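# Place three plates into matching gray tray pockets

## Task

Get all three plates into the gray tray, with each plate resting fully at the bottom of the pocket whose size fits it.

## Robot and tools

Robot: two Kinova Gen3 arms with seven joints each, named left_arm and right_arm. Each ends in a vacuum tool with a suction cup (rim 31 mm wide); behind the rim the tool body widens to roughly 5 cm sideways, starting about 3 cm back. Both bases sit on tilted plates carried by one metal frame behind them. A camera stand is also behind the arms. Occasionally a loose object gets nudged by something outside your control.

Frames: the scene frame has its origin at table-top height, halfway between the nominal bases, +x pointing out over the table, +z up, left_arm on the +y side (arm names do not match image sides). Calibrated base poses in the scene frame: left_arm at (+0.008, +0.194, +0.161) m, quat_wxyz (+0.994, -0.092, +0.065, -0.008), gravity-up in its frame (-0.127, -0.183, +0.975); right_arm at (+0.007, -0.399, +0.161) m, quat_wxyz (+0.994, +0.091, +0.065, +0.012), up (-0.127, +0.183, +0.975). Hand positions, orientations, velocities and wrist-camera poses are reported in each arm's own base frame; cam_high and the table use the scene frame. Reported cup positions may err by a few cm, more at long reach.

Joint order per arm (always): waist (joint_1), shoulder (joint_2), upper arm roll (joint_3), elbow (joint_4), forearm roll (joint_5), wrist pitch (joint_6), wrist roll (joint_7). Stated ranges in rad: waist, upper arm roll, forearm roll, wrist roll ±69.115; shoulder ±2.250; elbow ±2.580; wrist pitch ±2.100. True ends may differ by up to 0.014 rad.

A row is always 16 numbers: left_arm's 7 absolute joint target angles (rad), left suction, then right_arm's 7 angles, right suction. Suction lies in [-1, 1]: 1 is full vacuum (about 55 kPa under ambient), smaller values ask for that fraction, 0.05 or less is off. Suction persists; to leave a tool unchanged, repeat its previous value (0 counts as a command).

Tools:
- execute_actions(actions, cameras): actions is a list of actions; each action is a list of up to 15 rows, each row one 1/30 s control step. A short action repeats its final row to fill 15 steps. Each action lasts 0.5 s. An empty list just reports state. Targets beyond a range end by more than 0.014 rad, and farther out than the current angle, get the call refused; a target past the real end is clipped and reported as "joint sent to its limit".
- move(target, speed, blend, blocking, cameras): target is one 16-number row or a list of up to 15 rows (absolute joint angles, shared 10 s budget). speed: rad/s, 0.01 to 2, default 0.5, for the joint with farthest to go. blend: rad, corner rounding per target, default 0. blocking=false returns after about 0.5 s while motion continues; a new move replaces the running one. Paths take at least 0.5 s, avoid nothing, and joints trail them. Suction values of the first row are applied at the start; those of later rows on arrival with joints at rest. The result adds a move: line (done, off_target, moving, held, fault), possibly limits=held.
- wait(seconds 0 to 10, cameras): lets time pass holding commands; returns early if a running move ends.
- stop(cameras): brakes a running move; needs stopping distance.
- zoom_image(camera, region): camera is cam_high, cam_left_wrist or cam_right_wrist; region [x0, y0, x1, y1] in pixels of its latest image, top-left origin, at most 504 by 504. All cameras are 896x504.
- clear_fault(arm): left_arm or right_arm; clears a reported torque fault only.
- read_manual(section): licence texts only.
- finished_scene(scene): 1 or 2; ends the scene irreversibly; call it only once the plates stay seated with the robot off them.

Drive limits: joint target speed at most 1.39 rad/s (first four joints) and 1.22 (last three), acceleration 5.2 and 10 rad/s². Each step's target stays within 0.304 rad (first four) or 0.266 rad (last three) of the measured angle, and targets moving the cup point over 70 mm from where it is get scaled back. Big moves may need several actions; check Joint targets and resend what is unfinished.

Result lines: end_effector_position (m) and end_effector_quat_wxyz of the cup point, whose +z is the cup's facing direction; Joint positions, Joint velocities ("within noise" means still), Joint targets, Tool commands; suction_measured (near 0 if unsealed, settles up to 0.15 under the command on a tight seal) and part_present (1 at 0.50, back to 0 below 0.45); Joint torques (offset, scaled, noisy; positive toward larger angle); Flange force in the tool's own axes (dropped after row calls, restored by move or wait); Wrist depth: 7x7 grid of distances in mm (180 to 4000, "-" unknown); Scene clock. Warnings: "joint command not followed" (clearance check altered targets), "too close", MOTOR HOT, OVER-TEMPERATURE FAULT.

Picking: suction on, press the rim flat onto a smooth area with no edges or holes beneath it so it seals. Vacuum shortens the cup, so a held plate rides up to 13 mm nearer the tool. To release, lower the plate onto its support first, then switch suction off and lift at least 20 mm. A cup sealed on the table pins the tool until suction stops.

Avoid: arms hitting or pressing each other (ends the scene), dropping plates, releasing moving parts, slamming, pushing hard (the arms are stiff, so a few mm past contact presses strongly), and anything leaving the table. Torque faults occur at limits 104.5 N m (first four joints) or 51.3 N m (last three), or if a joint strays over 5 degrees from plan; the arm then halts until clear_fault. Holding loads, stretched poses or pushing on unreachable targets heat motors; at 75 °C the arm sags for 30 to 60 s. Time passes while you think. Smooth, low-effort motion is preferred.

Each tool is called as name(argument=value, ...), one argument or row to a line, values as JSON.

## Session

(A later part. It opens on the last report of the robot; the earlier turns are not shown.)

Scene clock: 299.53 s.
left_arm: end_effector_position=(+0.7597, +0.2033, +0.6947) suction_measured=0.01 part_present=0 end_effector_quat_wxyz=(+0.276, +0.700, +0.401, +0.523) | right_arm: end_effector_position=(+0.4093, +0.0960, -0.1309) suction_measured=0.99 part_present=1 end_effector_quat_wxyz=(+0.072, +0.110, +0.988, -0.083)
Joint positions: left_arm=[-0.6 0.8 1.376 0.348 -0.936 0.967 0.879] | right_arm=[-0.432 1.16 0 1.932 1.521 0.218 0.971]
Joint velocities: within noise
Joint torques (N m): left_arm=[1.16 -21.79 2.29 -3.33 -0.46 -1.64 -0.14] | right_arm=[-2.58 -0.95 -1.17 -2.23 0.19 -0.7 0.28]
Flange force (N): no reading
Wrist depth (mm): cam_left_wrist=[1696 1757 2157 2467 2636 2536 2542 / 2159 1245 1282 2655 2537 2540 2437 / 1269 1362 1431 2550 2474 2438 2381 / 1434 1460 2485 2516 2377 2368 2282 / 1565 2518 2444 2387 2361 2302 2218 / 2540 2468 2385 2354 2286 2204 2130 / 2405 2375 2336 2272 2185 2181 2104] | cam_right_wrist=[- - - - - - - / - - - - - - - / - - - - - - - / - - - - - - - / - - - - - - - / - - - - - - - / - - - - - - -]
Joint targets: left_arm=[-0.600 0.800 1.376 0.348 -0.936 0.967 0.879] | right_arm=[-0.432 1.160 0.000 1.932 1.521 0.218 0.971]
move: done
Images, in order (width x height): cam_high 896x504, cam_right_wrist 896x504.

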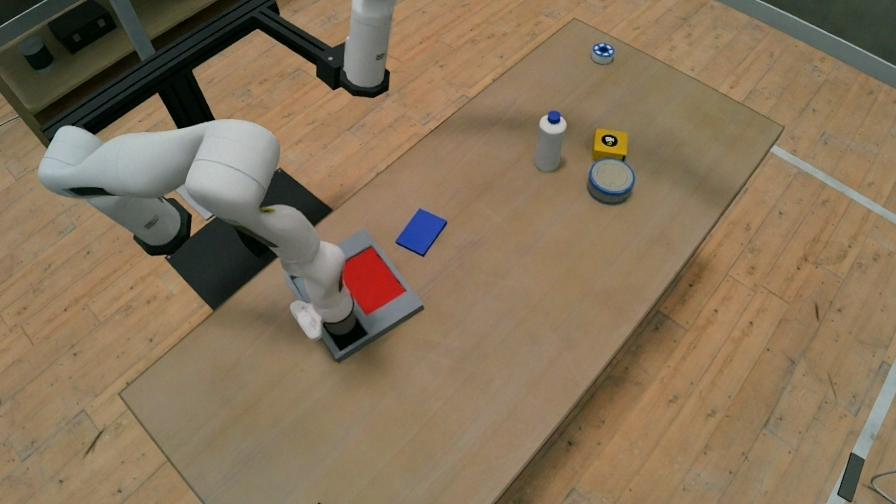

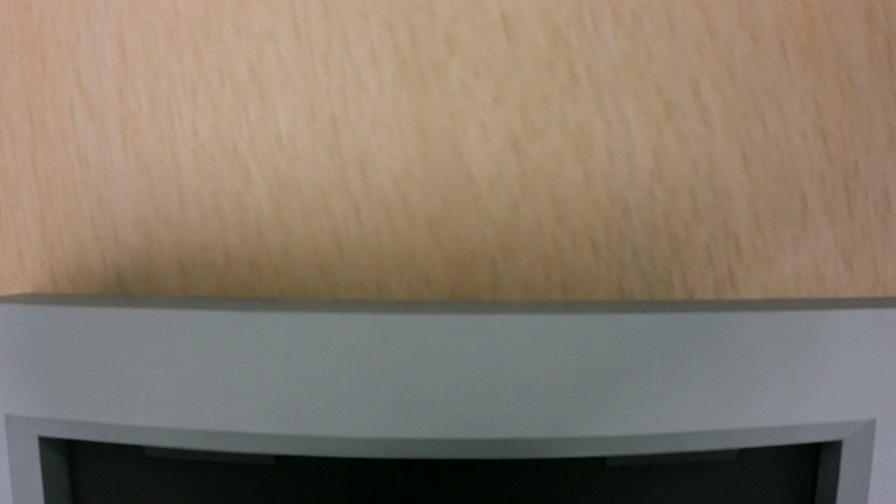

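move(
  target=[-0.6, 0.8, 1.376, 0.348, -0.936, 0.967, 0.879, 0, -0.4339, 1.154, 0, 1.935, 1.505, 0.2193, 0.9865, 1],
  cameras=[],
  speed=0.05,
)

move(
  target=[-0.6, 0.8, 1.376, 0.348, -0.936, 0.967, 0.879, 0, -0.4339, 1.154, 0, 1.935, 1.505, 0.2193, 0.9865, 0],
  cameras=[],
  speed=0.05,
)

wait(
  seconds=1,
  cameras=[],
)

move(
  target=[
    [-0.6, 0.8, 1.376, 0.348, -0.936, 0.967, 0.879, 0, -0.453, 1.0701, 0, 1.9715, 1.291, 0.2305, 1.1885, 0],
    [-0.6, 0.8, 1.376, 0.348, -0.936, 0.967, 0.879, 0, -0.4972, 0.788, 0, 2.0311, 0.6583, 0.3696, 1.7993, 0],
    [-0.6, 0.8, 1.376, 0.348, -0.936, 0.967, 0.879, 0, -0.7635, 0.58, 0, 1.7709, 0.2971, 0.8483, 1.952, 0],
  ],
  speed=[0.15,0.3,0.4],
  blend=[0.02,0.04,0],
  cameras=["cam_right_wrist"],
)

zoom_image(
  camera="cam_right_wrist",
  region=[260, 50, 560, 260],
)

Scene clock: 312.63 s.
left_arm: end_effector_position=(+0.7597, +0.2033, +0.6947) suction_measured=0.01 part_present=0 end_effector_quat_wxyz=(+0.276, +0.700, +0.401, +0.523) | right_arm: end_effector_position=(+0.4092, +0.0964, -0.1284) suction_measured=0.98 part_present=1 end_effector_quat_wxyz=(+0.073, +0.110, +0.988, -0.084)
Joint positions: left_arm=[-0.6 0.8 1.376 0.348 -0.936 0.967 0.879] | right_arm=[-0.434 1.154 0 1.935 1.505 0.219 0.987]
Joint velocities: within noise
Joint torques (N m): left_arm=[1.17 -21.83 2.33 -3.3 -0.46 -1.64 -0.14] | right_arm=[-5.13 -16.9 -1.94 0.71 -0.08 0.14 0.31]
Flange force (N): no reading
Wrist depth (mm): cam_left_wrist=[1667 1774 2177 2457 2647 2601 2570 / 2191 1245 1288 2573 2592 2489 2463 / 1270 1368 1433 2583 2505 2421 2363 / 1421 1466 2631 2407 2377 2339 2305 / 1525 2552 2483 2428 2339 2300 2179 / 2547 2493 2333 2348 2260 2212 2153 / 2462 2349 2320 2276 2166 2101 2093] | cam_right_wrist=[- - - - - - - / - - - - - - - / - - - - - - - / - - - - - - - / - - - - - - - / - - - - - - - / - - - - - - -]
Joint targets: left_arm=[-0.600 0.800 1.376 0.348 -0.936 0.967 0.879] | right_arm=[-0.434 1.154 0.000 1.935 1.505 0.219 0.987]
move: done
No camera images: "cameras" was empty.

Scene clock: 313.13 s.
left_arm: end_effector_position=(+0.7597, +0.2033, +0.6947) suction_measured=0.01 part_present=0 end_effector_quat_wxyz=(+0.276, +0.700, +0.401, +0.523) | right_arm: end_effector_position=(+0.4092, +0.0964, -0.1284) suction_measured=0.00 part_present=0 end_effector_quat_wxyz=(+0.073, +0.110, +0.988, -0.084)
Joint positions: left_arm=[-0.6 0.8 1.376 0.348 -0.936 0.967 0.879] | right_arm=[-0.434 1.154 0 1.935 1.505 0.219 0.987]
Joint velocities: within noise
Joint torques (N m): left_arm=[1.23 -21.76 2.32 -3.32 -0.47 -1.66 -0.17] | right_arm=[-4.27 -13.42 -1.37 0.51 -0.06 0.16 0.29]
Flange force (N): no reading
Wrist depth (mm): cam_left_wrist=[1673 1796 2153 2414 2666 2596 2518 / 2178 1248 1290 2656 2598 2473 2452 / 1266 1369 1442 2550 2425 2413 2386 / 1434 1458 2550 2481 2449 2365 2271 / 1552 2512 2493 2407 2319 2256 2254 / 2545 2462 2390 2337 2278 2257 2178 / 2463 2352 2327 2272 2226 2169 2138] | cam_right_wrist=[- - - - - - - / - - - - - - - / - - - - - - - / - - - - - - - / - - - - - - - / - - - - - - - / - - - - - - -]
Joint targets: left_arm=[-0.600 0.800 1.376 0.348 -0.936 0.967 0.879] | right_arm=[-0.434 1.154 0.000 1.935 1.505 0.219 0.987]
move: done
No camera images: "cameras" was empty.

Scene clock: 314.13 s.
left_arm: end_effector_position=(+0.7597, +0.2033, +0.6947) suction_measured=0.01 part_present=0 end_effector_quat_wxyz=(+0.276, +0.700, +0.401, +0.523) | right_arm: end_effector_position=(+0.4092, +0.0964, -0.1284) suction_measured=0.00 part_present=0 end_effector_quat_wxyz=(+0.073, +0.110, +0.988, -0.084)
Joint positions: left_arm=[-0.6 0.8 1.376 0.348 -0.936 0.967 0.879] | right_arm=[-0.434 1.154 0 1.935 1.505 0.219 0.987]
Joint velocities: within noise
Joint torques (N m): left_arm=[1.23 -21.82 2.34 -3.35 -0.49 -1.63 -0.11] | right_arm=[-4.22 -13.41 -1.42 0.52 -0.05 0.14 0.28]
Flange force (N): no reading
Wrist depth (mm): cam_left_wrist=[1677 1793 2218 2427 2624 2593 2566 / 2190 1245 1288 2596 2539 2479 2467 / 1262 1356 1426 2547 2461 2401 2389 / 1445 1479 2492 2501 2425 2357 2285 / 1556 2570 2497 2423 2319 2321 2269 / 2443 2443 2367 2320 2292 2199 2185 / 2473 2329 2318 2317 2189 2147 2091] | cam_right_wrist=[- - - - - - - / - - - - - - - / - - - - - - - / - - - - - - - / - - - - - - - / - - - - - - - / - - - - - - -]
Joint targets: left_arm=[-0.600 0.800 1.376 0.348 -0.936 0.967 0.879] | right_arm=[-0.434 1.154 0.000 1.935 1.505 0.219 0.987]
Tool commands: left_gripper/suction=+0.0 right_gripper/suction=+0.0
wait: 1.00 s; at rest by 0.17 s
No camera images: "cameras" was empty.

Scene clock: 319.23 s.
left_arm: end_effector_position=(+0.7597, +0.2033, +0.6947) suction_measured=0.01 part_present=0 end_effector_quat_wxyz=(+0.276, +0.700, +0.401, +0.523) | right_arm: end_effector_position=(+0.3803, +0.2456, +0.1462) suction_measured=0.00 part_present=0 end_effector_quat_wxyz=(+0.074, +0.110, +0.988, -0.084)
Joint positions: left_arm=[-0.6 0.8 1.376 0.348 -0.936 0.967 0.879] | right_arm=[-0.763 0.58 0 1.771 0.297 0.848 1.952]
Joint velocities: within noise
Joint torques (N m): left_arm=[1.2 -21.77 2.35 -3.3 -0.47 -1.63 -0.17] | right_arm=[-4.33 -13.34 -1.93 -3.89 -0.1 0.15 0.3]
Flange force (N): left_arm=no reading | right_arm=[-3.2 0.8 -1.6]
Wrist depth (mm): cam_left_wrist=[1670 1775 2160 2428 2605 2574 2581 / 2169 1266 1281 2639 2562 2518 2491 / 1270 1369 1429 2596 2466 2413 2373 / 1439 1481 2533 2507 2386 2341 2313 / 1545 2481 2482 2396 2348 2280 2219 / 2520 2462 2362 2310 2259 2220 2169 / 2397 2349 2343 2270 2231 2160 2140] | cam_right_wrist=[409 411 411 412 412 412 414 / 410 411 397 398 410 403 414 / 411 412 398 398 410 411 414 / 411 412 389 393 391 392 414 / 411 412 389 399 399 392 415 / 411 412 389 398 399 391 415 / 411 412 390 398 399 392 415]
Joint targets: left_arm=[-0.600 0.800 1.376 0.348 -0.936 0.967 0.879] | right_arm=[-0.764 0.580 0.000 1.771 0.297 0.848 1.952]
move: done
Images, in order (width x height): cam_right_wrist 896x504.

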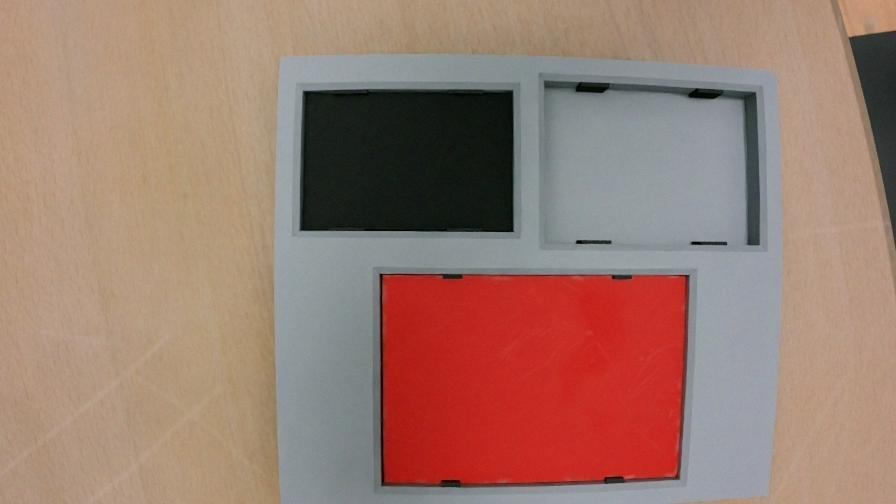

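Scaled by 1.680 from the camera's 896x504 image, which has a finer 1280x720 frame.

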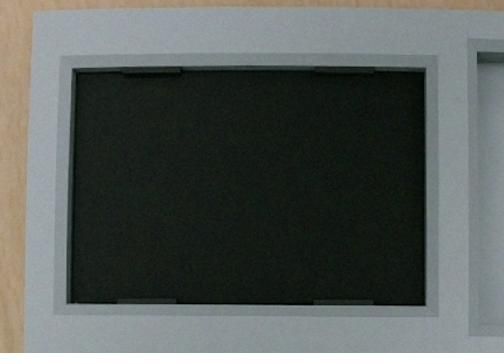

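move(
  target=[-0.6, 0.8, 1.376, 0.348, -0.936, 0.967, 0.879, 0, -0.9797, 1.162, 0, 1.4478, 0.352, 0.6446, 0.4906, 0],
  cameras=["cam_right_wrist","cam_high"],
)

Scene clock: 335.30 s.
left_arm: end_effector_position=(+0.7597, +0.2033, +0.6947) suction_measured=0.01 part_present=0 end_effector_quat_wxyz=(+0.276, +0.700, +0.401, +0.523) | right_arm: end_effector_position=(+0.3598, +0.3887, -0.0884) suction_measured=0.00 part_present=0 end_effector_quat_wxyz=(+0.108, +0.631, +0.767, -0.030)
Joint positions: left_arm=[-0.6 0.8 1.376 0.348 -0.936 0.967 0.879] | right_arm=[-0.98 1.162 0 1.448 0.352 0.645 0.491]
Joint velocities: within noise
Joint torques (N m): left_arm=[1.19 -21.8 2.31 -3.35 -0.47 -1.67 -0.2] | right_arm=[-5.31 -18.51 -1.78 -2.86 -0.13 0.12 0.28]
Flange force (N): left_arm=no reading | right_arm=[0.8 3.5 -0.6]
Wrist depth (mm): cam_left_wrist=[1673 1763 2170 2426 2679 2626 2510 / 2178 1248 1282 2564 2590 2520 2487 / 1275 1349 1438 2593 2418 2380 2368 / 1434 1472 2596 2517 2376 2334 2304 / 1546 2534 2464 2398 2311 2296 2245 / 2566 2486 2349 2328 2271 2224 2186 / 2421 2349 2334 2257 2204 2181 2114] | cam_right_wrist=[188 212 212 213 213 213 214 / 188 212 212 213 213 213 214 / 188 212 212 213 213 214 214 / 189 212 212 213 213 214 214 / 211 212 213 213 213 214 214 / 211 212 202 202 203 214 214 / 212 212 202 203 203 214 214]
Joint targets: left_arm=[-0.600 0.800 1.376 0.348 -0.936 0.967 0.879] | right_arm=[-0.980 1.162 0.000 1.448 0.352 0.645 0.491]
move: done
Images, in order (width x height): cam_high 896x504, cam_right_wrist 896x504.

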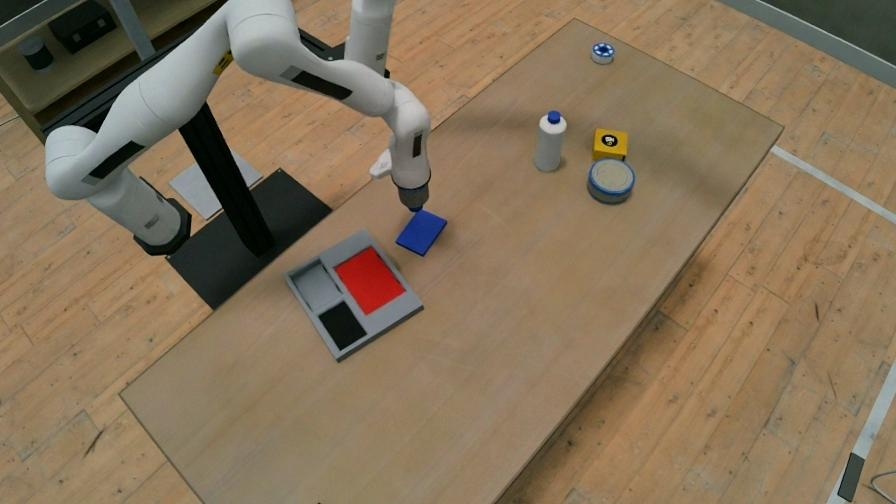

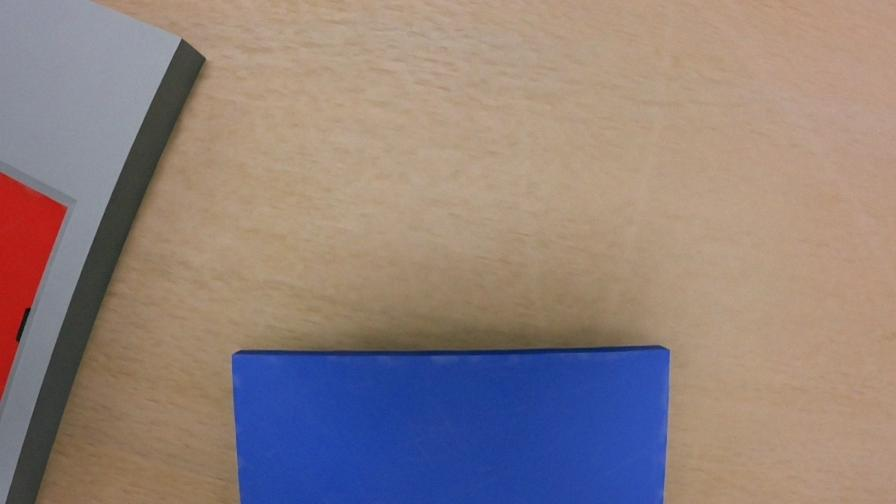

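move(
  target=[-0.6, 0.8, 1.376, 0.348, -0.936, 0.967, 0.879, 0, -0.9439, 1.3533, 0, 1.3561, 0.4164, 0.5457, 0.4624, 1],
  cameras=["cam_high"],
  speed=0.08,
)

wait(
  seconds=1,
  cameras=["cam_right_wrist"],
)

Scene clock: 352.30 s.
left_arm: end_effector_position=(+0.7597, +0.2033, +0.6947) suction_measured=0.01 part_present=0 end_effector_quat_wxyz=(+0.276, +0.700, +0.401, +0.523) | right_arm: end_effector_position=(+0.3736, +0.3745, -0.1793) suction_measured=0.33 part_present=0 end_effector_quat_wxyz=(+0.108, +0.627, +0.771, -0.031)
Joint positions: left_arm=[-0.6 0.8 1.376 0.348 -0.936 0.967 0.879] | right_arm=[-0.944 1.353 0 1.356 0.416 0.546 0.462]
Joint velocities: within noise
Joint torques (N m): left_arm=[1.22 -21.77 2.32 -3.28 -0.48 -1.66 -0.14] | right_arm=[-5.61 -19.6 -1.83 -2.34 -0.14 0.14 0.27]
Flange force (N): left_arm=no reading | right_arm=[0.7 3.7 0.9]
Wrist depth (mm): cam_left_wrist=[1682 1779 2162 2430 2597 2643 2548 / 2178 1241 1285 2711 2575 2467 2451 / 1270 1372 1438 2549 2539 2454 2406 / 1427 1488 2548 2507 2425 2333 2267 / 1562 2557 2489 2367 2374 2290 2233 / 2485 2435 2322 2298 2263 2230 2147 / 2445 2383 2303 2229 2217 2147 2133] | cam_right_wrist=[- - - - - - - / - - - - - - - / - - - - - - - / - - - - - - - / - - - - - - - / - - - - - - - / - - - - - - -]
Joint targets: left_arm=[-0.600 0.800 1.376 0.348 -0.936 0.967 0.879] | right_arm=[-0.944 1.353 0.000 1.356 0.416 0.546 0.462]
move: done
Images, in order (width x height): cam_high 896x504.

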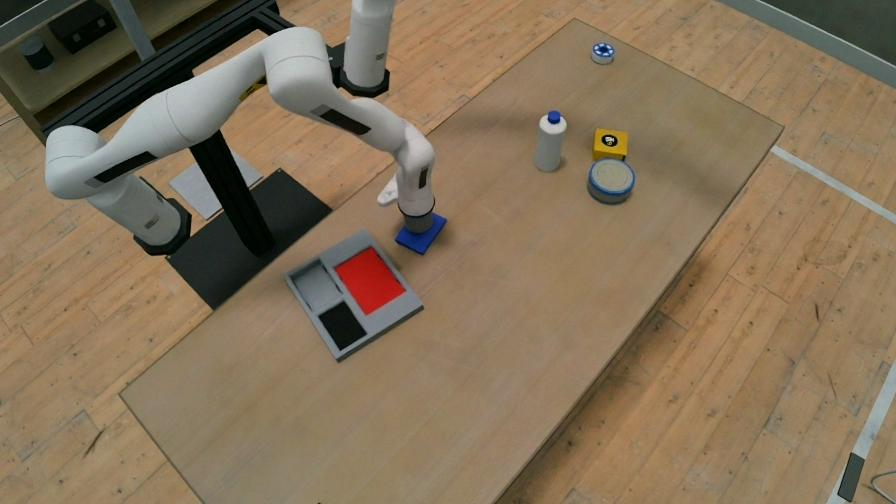

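Scene clock: 353.30 s.
left_arm: end_effector_position=(+0.7597, +0.2033, +0.6947) suction_measured=0.01 part_present=0 end_effector_quat_wxyz=(+0.276, +0.700, +0.401, +0.523) | right_arm: end_effector_position=(+0.3736, +0.3745, -0.1793) suction_measured=0.98 part_present=1 end_effector_quat_wxyz=(+0.108, +0.627, +0.771, -0.031)
Joint positions: left_arm=[-0.6 0.8 1.376 0.348 -0.936 0.967 0.879] | right_arm=[-0.944 1.353 0 1.356 0.416 0.546 0.462]
Joint velocities: within noise
Joint torques (N m): left_arm=[1.2 -21.75 2.32 -3.32 -0.48 -1.66 -0.16] | right_arm=[-5.61 -19.56 -1.85 -2.31 -0.11 0.12 0.28]
Flange force (N): left_arm=no reading | right_arm=[0.7 3.7 0.8]
Wrist depth (mm): cam_left_wrist=[1674 1788 2152 2465 2628 2567 2564 / 2166 1240 1292 2633 2567 2497 2498 / 1270 1370 1435 2539 2476 2423 2368 / 1428 1492 2526 2493 2387 2347 2313 / 1527 2487 2469 2397 2345 2342 2238 / 2567 2432 2384 2323 2253 2194 2193 / 2456 2372 2319 2277 2229 2133 2096] | cam_right_wrist=[- - - - - - - / - - - - - - - / - - - - - - - / - - - - - - - / - - - - - - - / - - - - - - - / - - - - - - -]
Joint targets: left_arm=[-0.600 0.800 1.376 0.348 -0.936 0.967 0.879] | right_arm=[-0.944 1.353 0.000 1.356 0.416 0.546 0.462]
Tool commands: left_gripper/suction=+0.0 right_gripper/suction=+1.0
wait: 1.00 s; at rest by 0.17 s
Images, in order (width x height): cam_right_wrist 896x504.

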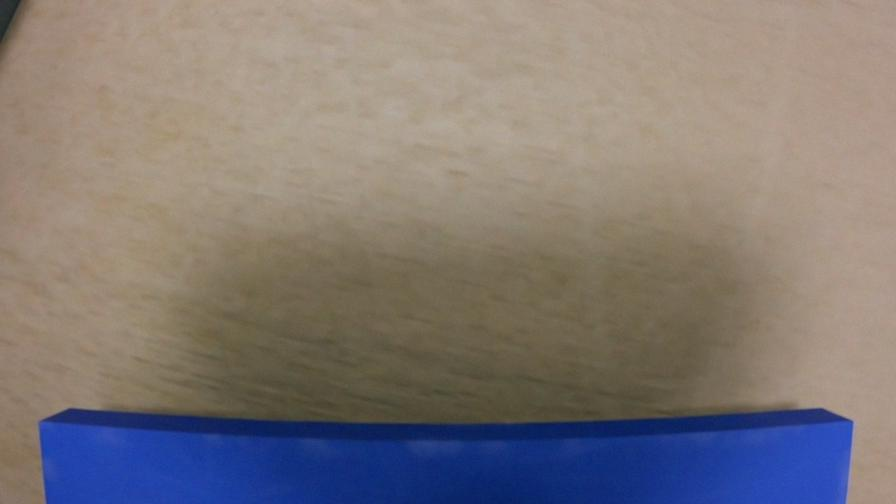

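move(
  target=[
    [-0.6, 0.8, 1.376, 0.348, -0.936, 0.967, 0.879, 0, -0.9797, 1.162, 0, 1.4478, 0.352, 0.6446, 0.5016, 1],
    [-0.6, 0.8, 1.376, 0.348, -0.936, 0.967, 0.879, 0, -0.7427, 0.8511, 0, 2.313, 1.5352, 0.2222, 0.6371, 1],
  ],
  cameras=["cam_right_wrist","cam_high"],
  speed=[0.12,0.4],
)

zoom_image(
  camera="cam_right_wrist",
  region=[200, 260, 704, 504],
)

Scene clock: 376.43 s.
left_arm: end_effector_position=(+0.7597, +0.2033, +0.6947) suction_measured=0.01 part_present=0 end_effector_quat_wxyz=(+0.276, +0.700, +0.401, +0.523) | right_arm: end_effector_position=(+0.2798, +0.1410, -0.0217) suction_measured=0.98 part_present=1 end_effector_quat_wxyz=(+0.074, +0.111, +0.987, -0.084)
Joint positions: left_arm=[-0.6 0.8 1.376 0.348 -0.936 0.967 0.879] | right_arm=[-0.743 0.851 0 2.313 1.535 0.222 0.637]
Joint velocities: within noise
Joint torques (N m): left_arm=[1.23 -21.84 2.37 -3.36 -0.43 -1.65 -0.08] | right_arm=[-4.07 -12.25 -1.51 1.08 -0.11 0.13 0.29]
Flange force (N): no reading
Wrist depth (mm): cam_left_wrist=[1691 1733 2148 2412 2589 2551 2492 / 2176 1242 1280 2607 2537 2488 2459 / 1267 1381 1442 2517 2483 2415 2407 / 1447 1468 2527 2459 2407 2388 2281 / 1555 2479 2443 2421 2376 2277 2240 / 2497 2483 2376 2270 2293 2230 2178 / 2450 2367 2322 2267 2210 2187 2097] | cam_right_wrist=[241 241 241 242 242 243 993 / 241 241 242 242 243 243 984 / 241 241 242 242 242 243 243 / 241 241 242 242 243 243 243 / 218 219 222 240 223 243 244 / 228 228 239 240 240 244 244 / - - 239 240 240 - -]
Joint targets: left_arm=[-0.600 0.800 1.376 0.348 -0.936 0.967 0.879] | right_arm=[-0.743 0.851 0.000 2.313 1.535 0.222 0.637]
move: done
Images, in order (width x height): cam_high 896x504, cam_right_wrist 896x504.

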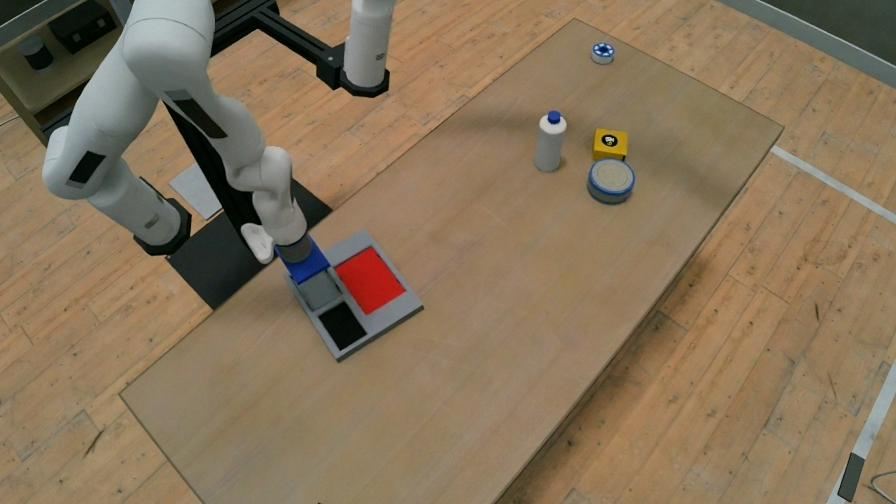

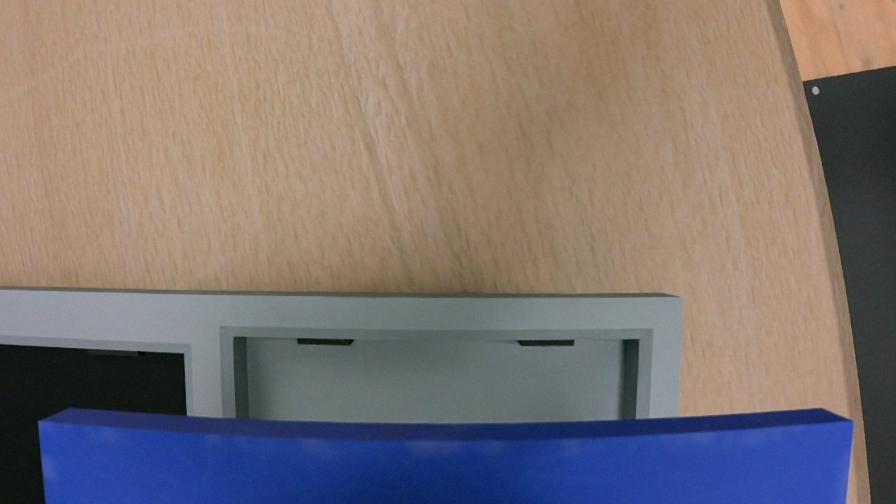

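Scaled by 1.000.

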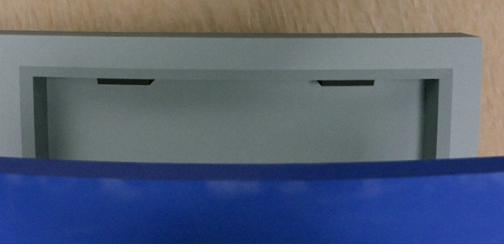

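move(
  target=[-0.6, 0.8, 1.376, 0.348, -0.936, 0.967, 0.879, 0, -0.6719, 1.1367, 0, 2.2311, 2.3164, 0.3068, -0.1006, 1],
  cameras=["cam_right_wrist"],
  speed=0.2,
)

zoom_image(
  camera="cam_right_wrist",
  region=[20, 340, 220, 484],
)

zoom_image(
  camera="cam_right_wrist",
  region=[680, 340, 880, 484],
)

Scene clock: 400.77 s.
left_arm: end_effector_position=(+0.7597, +0.2033, +0.6947) suction_measured=0.01 part_present=0 end_effector_quat_wxyz=(+0.276, +0.700, +0.401, +0.523) | right_arm: end_effector_position=(+0.2940, +0.1245, -0.1142) suction_measured=0.98 part_present=1 end_effector_quat_wxyz=(+0.074, +0.113, +0.987, -0.084)
Joint positions: left_arm=[-0.6 0.8 1.376 0.348 -0.936 0.967 0.879] | right_arm=[-0.672 1.137 0 2.231 2.316 0.307 -0.101]
Joint velocities: within noise
Joint torques (N m): left_arm=[1.18 -21.76 2.32 -3.34 -0.47 -1.62 -0.17] | right_arm=[-4.43 -13.66 -1.54 2.56 -0.11 0.1 0.31]
Flange force (N): left_arm=no reading | right_arm=[-4.2 -0.4 1.1]
Wrist depth (mm): cam_left_wrist=[1668 1765 2138 2450 2644 2594 2503 / 2178 1236 1300 2647 2581 2501 2435 / 1281 1353 1448 2556 2502 2503 2419 / 1435 1482 2548 2478 2411 2399 2277 / 1551 2532 2482 2416 2343 2302 2235 / 2585 2458 2350 2293 2316 2216 2157 / 2437 2357 2296 2221 2242 2129 2110] | cam_right_wrist=[- - - - - - - / - - - - - - - / - - - - - - - / - - - - - - - / - - - - - - - / - - - - - - - / - - - - - - -]
Joint targets: left_arm=[-0.600 0.800 1.376 0.348 -0.936 0.967 0.879] | right_arm=[-0.672 1.137 0.000 2.231 2.316 0.307 -0.101]
move: done
Images, in order (width x height): cam_right_wrist 896x504.

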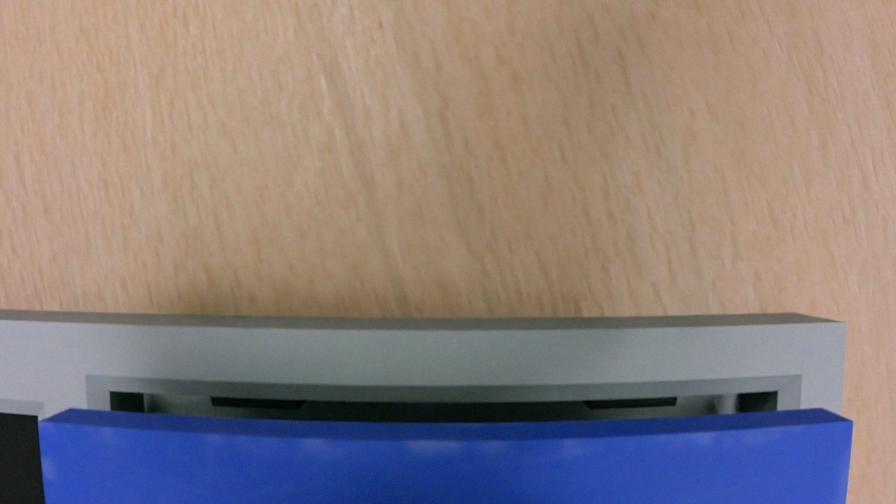

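Scaled by 2.520 from the camera's 896x504 image, which has a finer 1280x720 frame.

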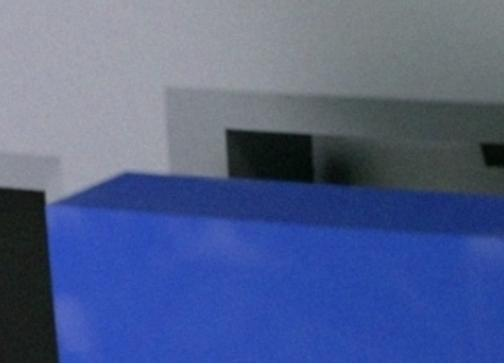

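Scaled by 2.520 from the camera's 896x504 image, which has a finer 1280x720 frame.

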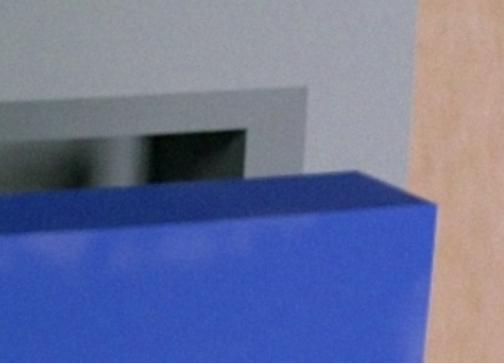

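move(
  target=[-0.6, 0.8, 1.376, 0.348, -0.936, 0.967, 0.879, 0, -0.6594, 1.19, 0, 2.2043, 2.3792, 0.3278, -0.1533, 1],
  cameras=["cam_right_wrist"],
  speed=0.08,
)

zoom_image(
  camera="cam_right_wrist",
  region=[20, 340, 220, 484],
)

zoom_image(
  camera="cam_right_wrist",
  region=[680, 340, 880, 484],
)

Scene clock: 422.67 s.
left_arm: end_effector_position=(+0.7597, +0.2033, +0.6947) suction_measured=0.01 part_present=0 end_effector_quat_wxyz=(+0.276, +0.700, +0.401, +0.523) | right_arm: end_effector_position=(+0.2969, +0.1216, -0.1328) suction_measured=1.00 part_present=1 end_effector_quat_wxyz=(+0.074, +0.113, +0.987, -0.084)
Joint positions: left_arm=[-0.6 0.8 1.376 0.348 -0.936 0.967 0.879] | right_arm=[-0.659 1.19 0 2.204 2.379 0.328 -0.153]
Joint velocities: within noise
Joint torques (N m): left_arm=[1.19 -21.79 2.31 -3.37 -0.46 -1.63 -0.14] | right_arm=[-4.44 -13.77 -1.55 2.81 -0.13 0.08 0.28]
Flange force (N): left_arm=no reading | right_arm=[-4.4 -0.2 1.0]
Wrist depth (mm): cam_left_wrist=[1674 1764 2154 2443 2688 2622 2546 / 2187 1245 1297 2673 2594 2464 2459 / 1260 1358 1421 2497 2421 2434 2394 / 1439 1467 2517 2480 2409 2350 2304 / 1565 2582 2478 2416 2332 2351 2244 / 2507 2475 2360 2392 2249 2184 2183 / 2427 2335 2313 2283 2244 2161 2109] | cam_right_wrist=[- - - - - - - / - - - - - - - / - - - - - - - / - - - - - - - / - - - - - - - / - - - - - - - / - - - - - - -]
Joint targets: left_arm=[-0.600 0.800 1.376 0.348 -0.936 0.967 0.879] | right_arm=[-0.659 1.190 0.000 2.204 2.379 0.328 -0.153]
move: done
Images, in order (width x height): cam_right_wrist 896x504.

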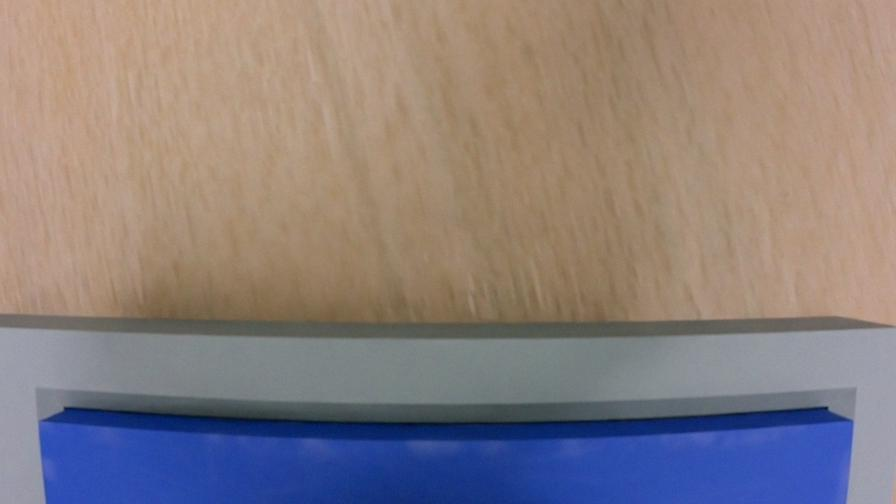

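Scaled by 2.520 from the camera's 896x504 image, which has a finer 1280x720 frame.

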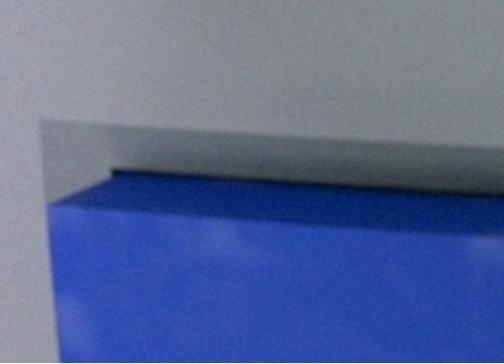

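Scaled by 2.520 from the camera's 896x504 image, which has a finer 1280x720 frame.

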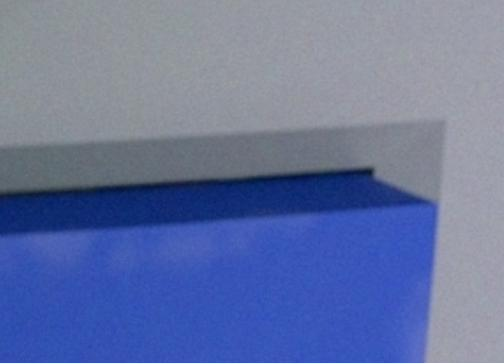

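move(
  target=[-0.6, 0.8, 1.376, 0.348, -0.936, 0.967, 0.879, 0, -0.6556, 1.2069, 0, 2.1958, 2.399, 0.3345, -0.17, 1],
  cameras=["cam_right_wrist"],
  speed=0.06,
)

Scene clock: 436.83 s.
left_arm: end_effector_position=(+0.7597, +0.2033, +0.6947) suction_measured=0.01 part_present=0 end_effector_quat_wxyz=(+0.276, +0.700, +0.401, +0.523) | right_arm: end_effector_position=(+0.2975, +0.1208, -0.1387) suction_measured=1.00 part_present=1 end_effector_quat_wxyz=(+0.074, +0.113, +0.987, -0.084)
Joint positions: left_arm=[-0.6 0.8 1.376 0.348 -0.936 0.967 0.879] | right_arm=[-0.656 1.207 0 2.196 2.399 0.335 -0.17]
Joint velocities: within noise
Joint torques (N m): left_arm=[1.23 -21.74 2.28 -3.28 -0.5 -1.67 -0.14] | right_arm=[-4.28 -13.38 -1.45 2.79 -0.13 0.07 0.33]
Flange force (N): left_arm=no reading | right_arm=[-4.2 0.0 -0.4]
Wrist depth (mm): cam_left_wrist=[1668 1774 2153 2474 2574 2626 2553 / 2226 1245 1278 2584 2538 2506 2480 / 1263 1360 1411 2530 2522 2391 2371 / 1437 1483 2529 2513 2441 2387 2292 / 1558 2501 2457 2382 2347 2283 2201 / 2500 2441 2348 2303 2279 2234 2140 / 2456 2385 2348 2245 2218 2138 2110] | cam_right_wrist=[- - - - - - - / - - - - - - - / - - - - - - - / - - - - - - - / - - - - - - - / - - - - - - - / - - - - - - -]
Joint targets: left_arm=[-0.600 0.800 1.376 0.348 -0.936 0.967 0.879] | right_arm=[-0.656 1.207 0.000 2.196 2.399 0.335 -0.170]
move: done
Images, in order (width x height): cam_right_wrist 896x504.

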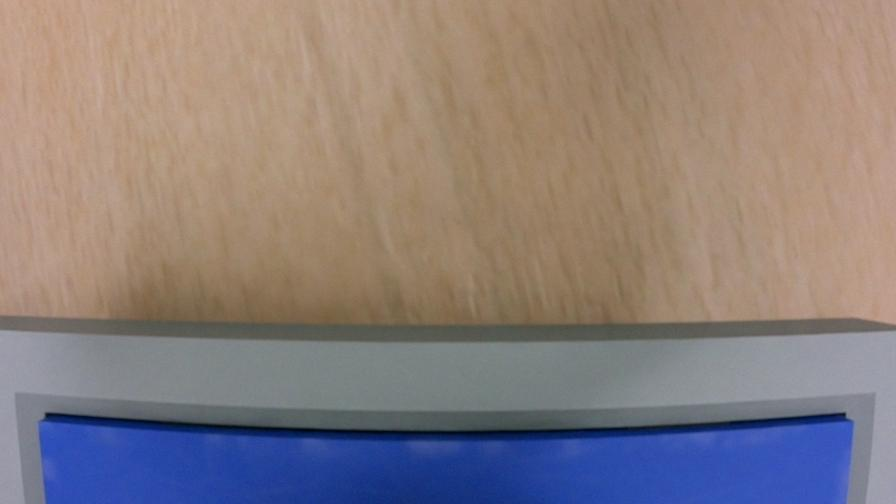

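Minimal force. Continue.

move(
  target=[-0.6, 0.8, 1.376, 0.348, -0.936, 0.967, 0.879, 0, -0.6513, 1.2238, 0, 2.1879, 2.4203, 0.3417, -0.1881, 1],
  cameras=["cam_right_wrist"],
  speed=0.06,
)

Scene clock: 441.63 s.
left_arm: end_effector_position=(+0.7597, +0.2033, +0.6947) suction_measured=0.01 part_present=0 end_effector_quat_wxyz=(+0.276, +0.700, +0.401, +0.523) | right_arm: end_effector_position=(+0.2980, +0.1197, -0.1447) suction_measured=0.98 part_present=1 end_effector_quat_wxyz=(+0.074, +0.113, +0.987, -0.083)
Joint positions: left_arm=[-0.6 0.8 1.376 0.348 -0.936 0.967 0.879] | right_arm=[-0.651 1.224 0 2.188 2.42 0.342 -0.188]
Joint velocities: within noise
Joint torques (N m): left_arm=[1.19 -21.82 2.34 -3.25 -0.47 -1.64 -0.13] | right_arm=[-4.29 -13.18 -1.45 2.88 -0.14 0.07 0.3]
Flange force (N): left_arm=no reading | right_arm=[-4.5 0.0 -1.0]
Wrist depth (mm): cam_left_wrist=[1658 1766 2194 2445 2615 2613 2581 / 2143 1244 1295 2544 2626 2521 2465 / 1273 1358 1441 2510 2455 2396 2350 / 1437 1478 2566 2537 2343 2373 2281 / 1530 2533 2461 2418 2329 2298 2269 / 2484 2425 2310 2327 2243 2210 2145 / 2446 2358 2323 2231 2213 2154 2073] | cam_right_wrist=[- - - - - - - / - - - - - - - / - - - - - - - / - - - - - - - / - - - - - - - / - - - - - - - / - - - - - - -]
Joint targets: left_arm=[-0.600 0.800 1.376 0.348 -0.936 0.967 0.879] | right_arm=[-0.651 1.224 0.000 2.188 2.420 0.342 -0.188]
move: done
Images, in order (width x height): cam_right_wrist 896x504.

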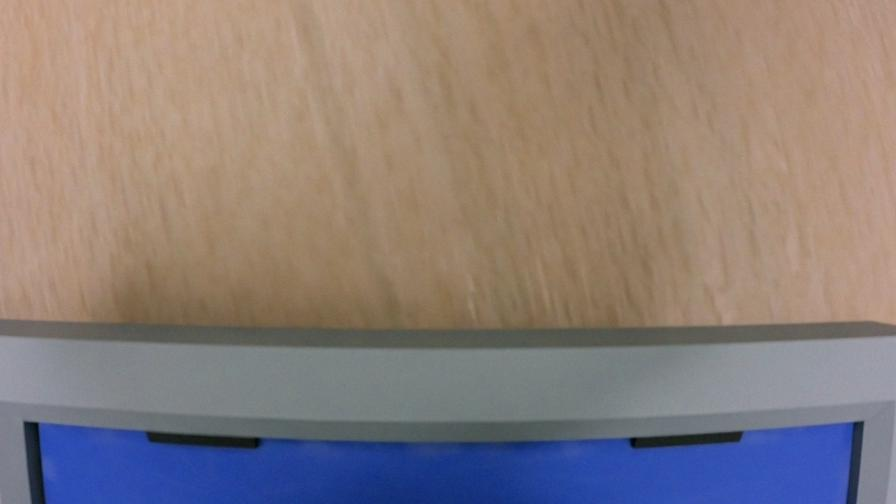

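move(
  target=[-0.6, 0.8, 1.376, 0.348, -0.936, 0.967, 0.879, 0, -0.6477, 1.2379, 0, 2.1814, 2.438, 0.3476, -0.2031, 1],
  cameras=["cam_right_wrist","cam_high"],
  speed=0.06,
)

zoom_image(
  camera="cam_high",
  region=[260, 220, 430, 370],
)

Scene clock: 447.63 s.
left_arm: end_effector_position=(+0.7597, +0.2033, +0.6947) suction_measured=0.01 part_present=0 end_effector_quat_wxyz=(+0.276, +0.700, +0.401, +0.523) | right_arm: end_effector_position=(+0.2982, +0.1189, -0.1496) suction_measured=0.99 part_present=1 end_effector_quat_wxyz=(+0.074, +0.113, +0.987, -0.083)
Joint positions: left_arm=[-0.6 0.8 1.376 0.348 -0.936 0.967 0.879] | right_arm=[-0.648 1.238 0 2.182 2.438 0.348 -0.203]
Joint velocities: within noise
Joint torques (N m): left_arm=[1.21 -21.84 2.33 -3.3 -0.45 -1.68 -0.15] | right_arm=[-1.98 -0.96 -0.48 -2.57 0.21 0.39 0.32]
Flange force (N): left_arm=no reading | right_arm=[-3.6 -3.4 -45.3]
Wrist depth (mm): cam_left_wrist=[1662 1767 2145 2458 2578 2603 2556 / 2207 1241 1287 2660 2620 2476 2505 / 1264 1365 1441 2539 2479 2420 2400 / 1433 1473 2535 2486 2430 2349 2317 / 1565 2499 2523 2392 2351 2299 2280 / 2515 2446 2352 2346 2282 2243 2185 / 2410 2342 2336 2240 2218 2155 2118] | cam_right_wrist=[- - - - - - - / - - - - - - - / - - - - - - - / - - - - - - - / - - - - - - - / - - - - - - - / - - - - - - -]
Joint targets: left_arm=[-0.600 0.800 1.376 0.348 -0.936 0.967 0.879] | right_arm=[-0.648 1.238 0.000 2.181 2.438 0.348 -0.203]
move: done
Images, in order (width x height): cam_high 896x504, cam_right_wrist 896x504.

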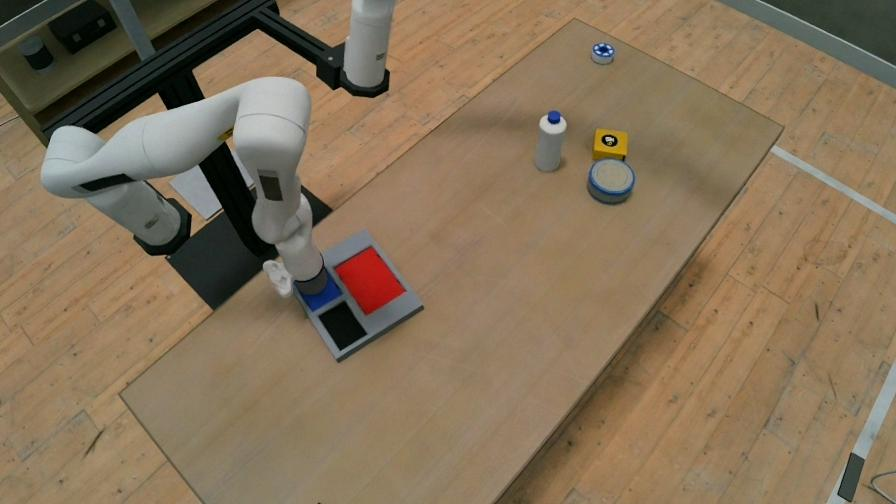

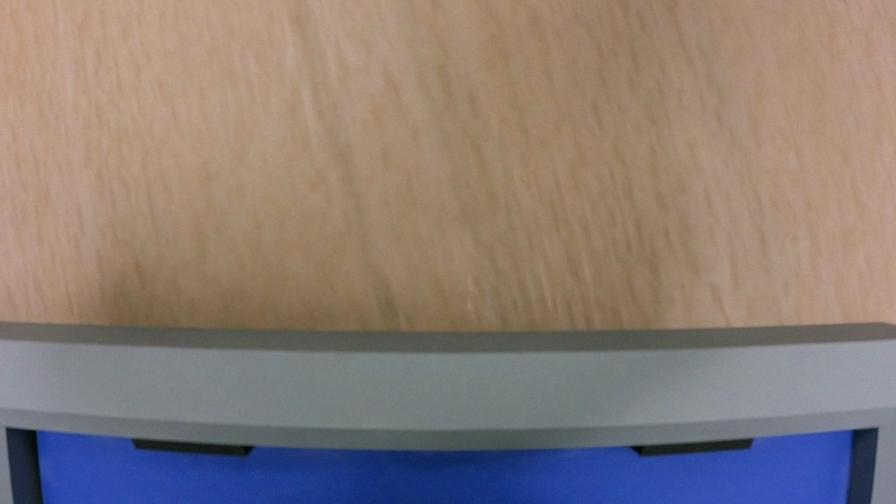

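Scaled by 2.965 from the camera's 896x504 image, which has a finer 1280x720 frame.

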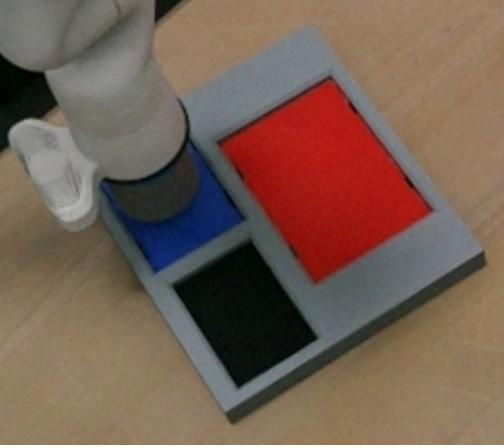

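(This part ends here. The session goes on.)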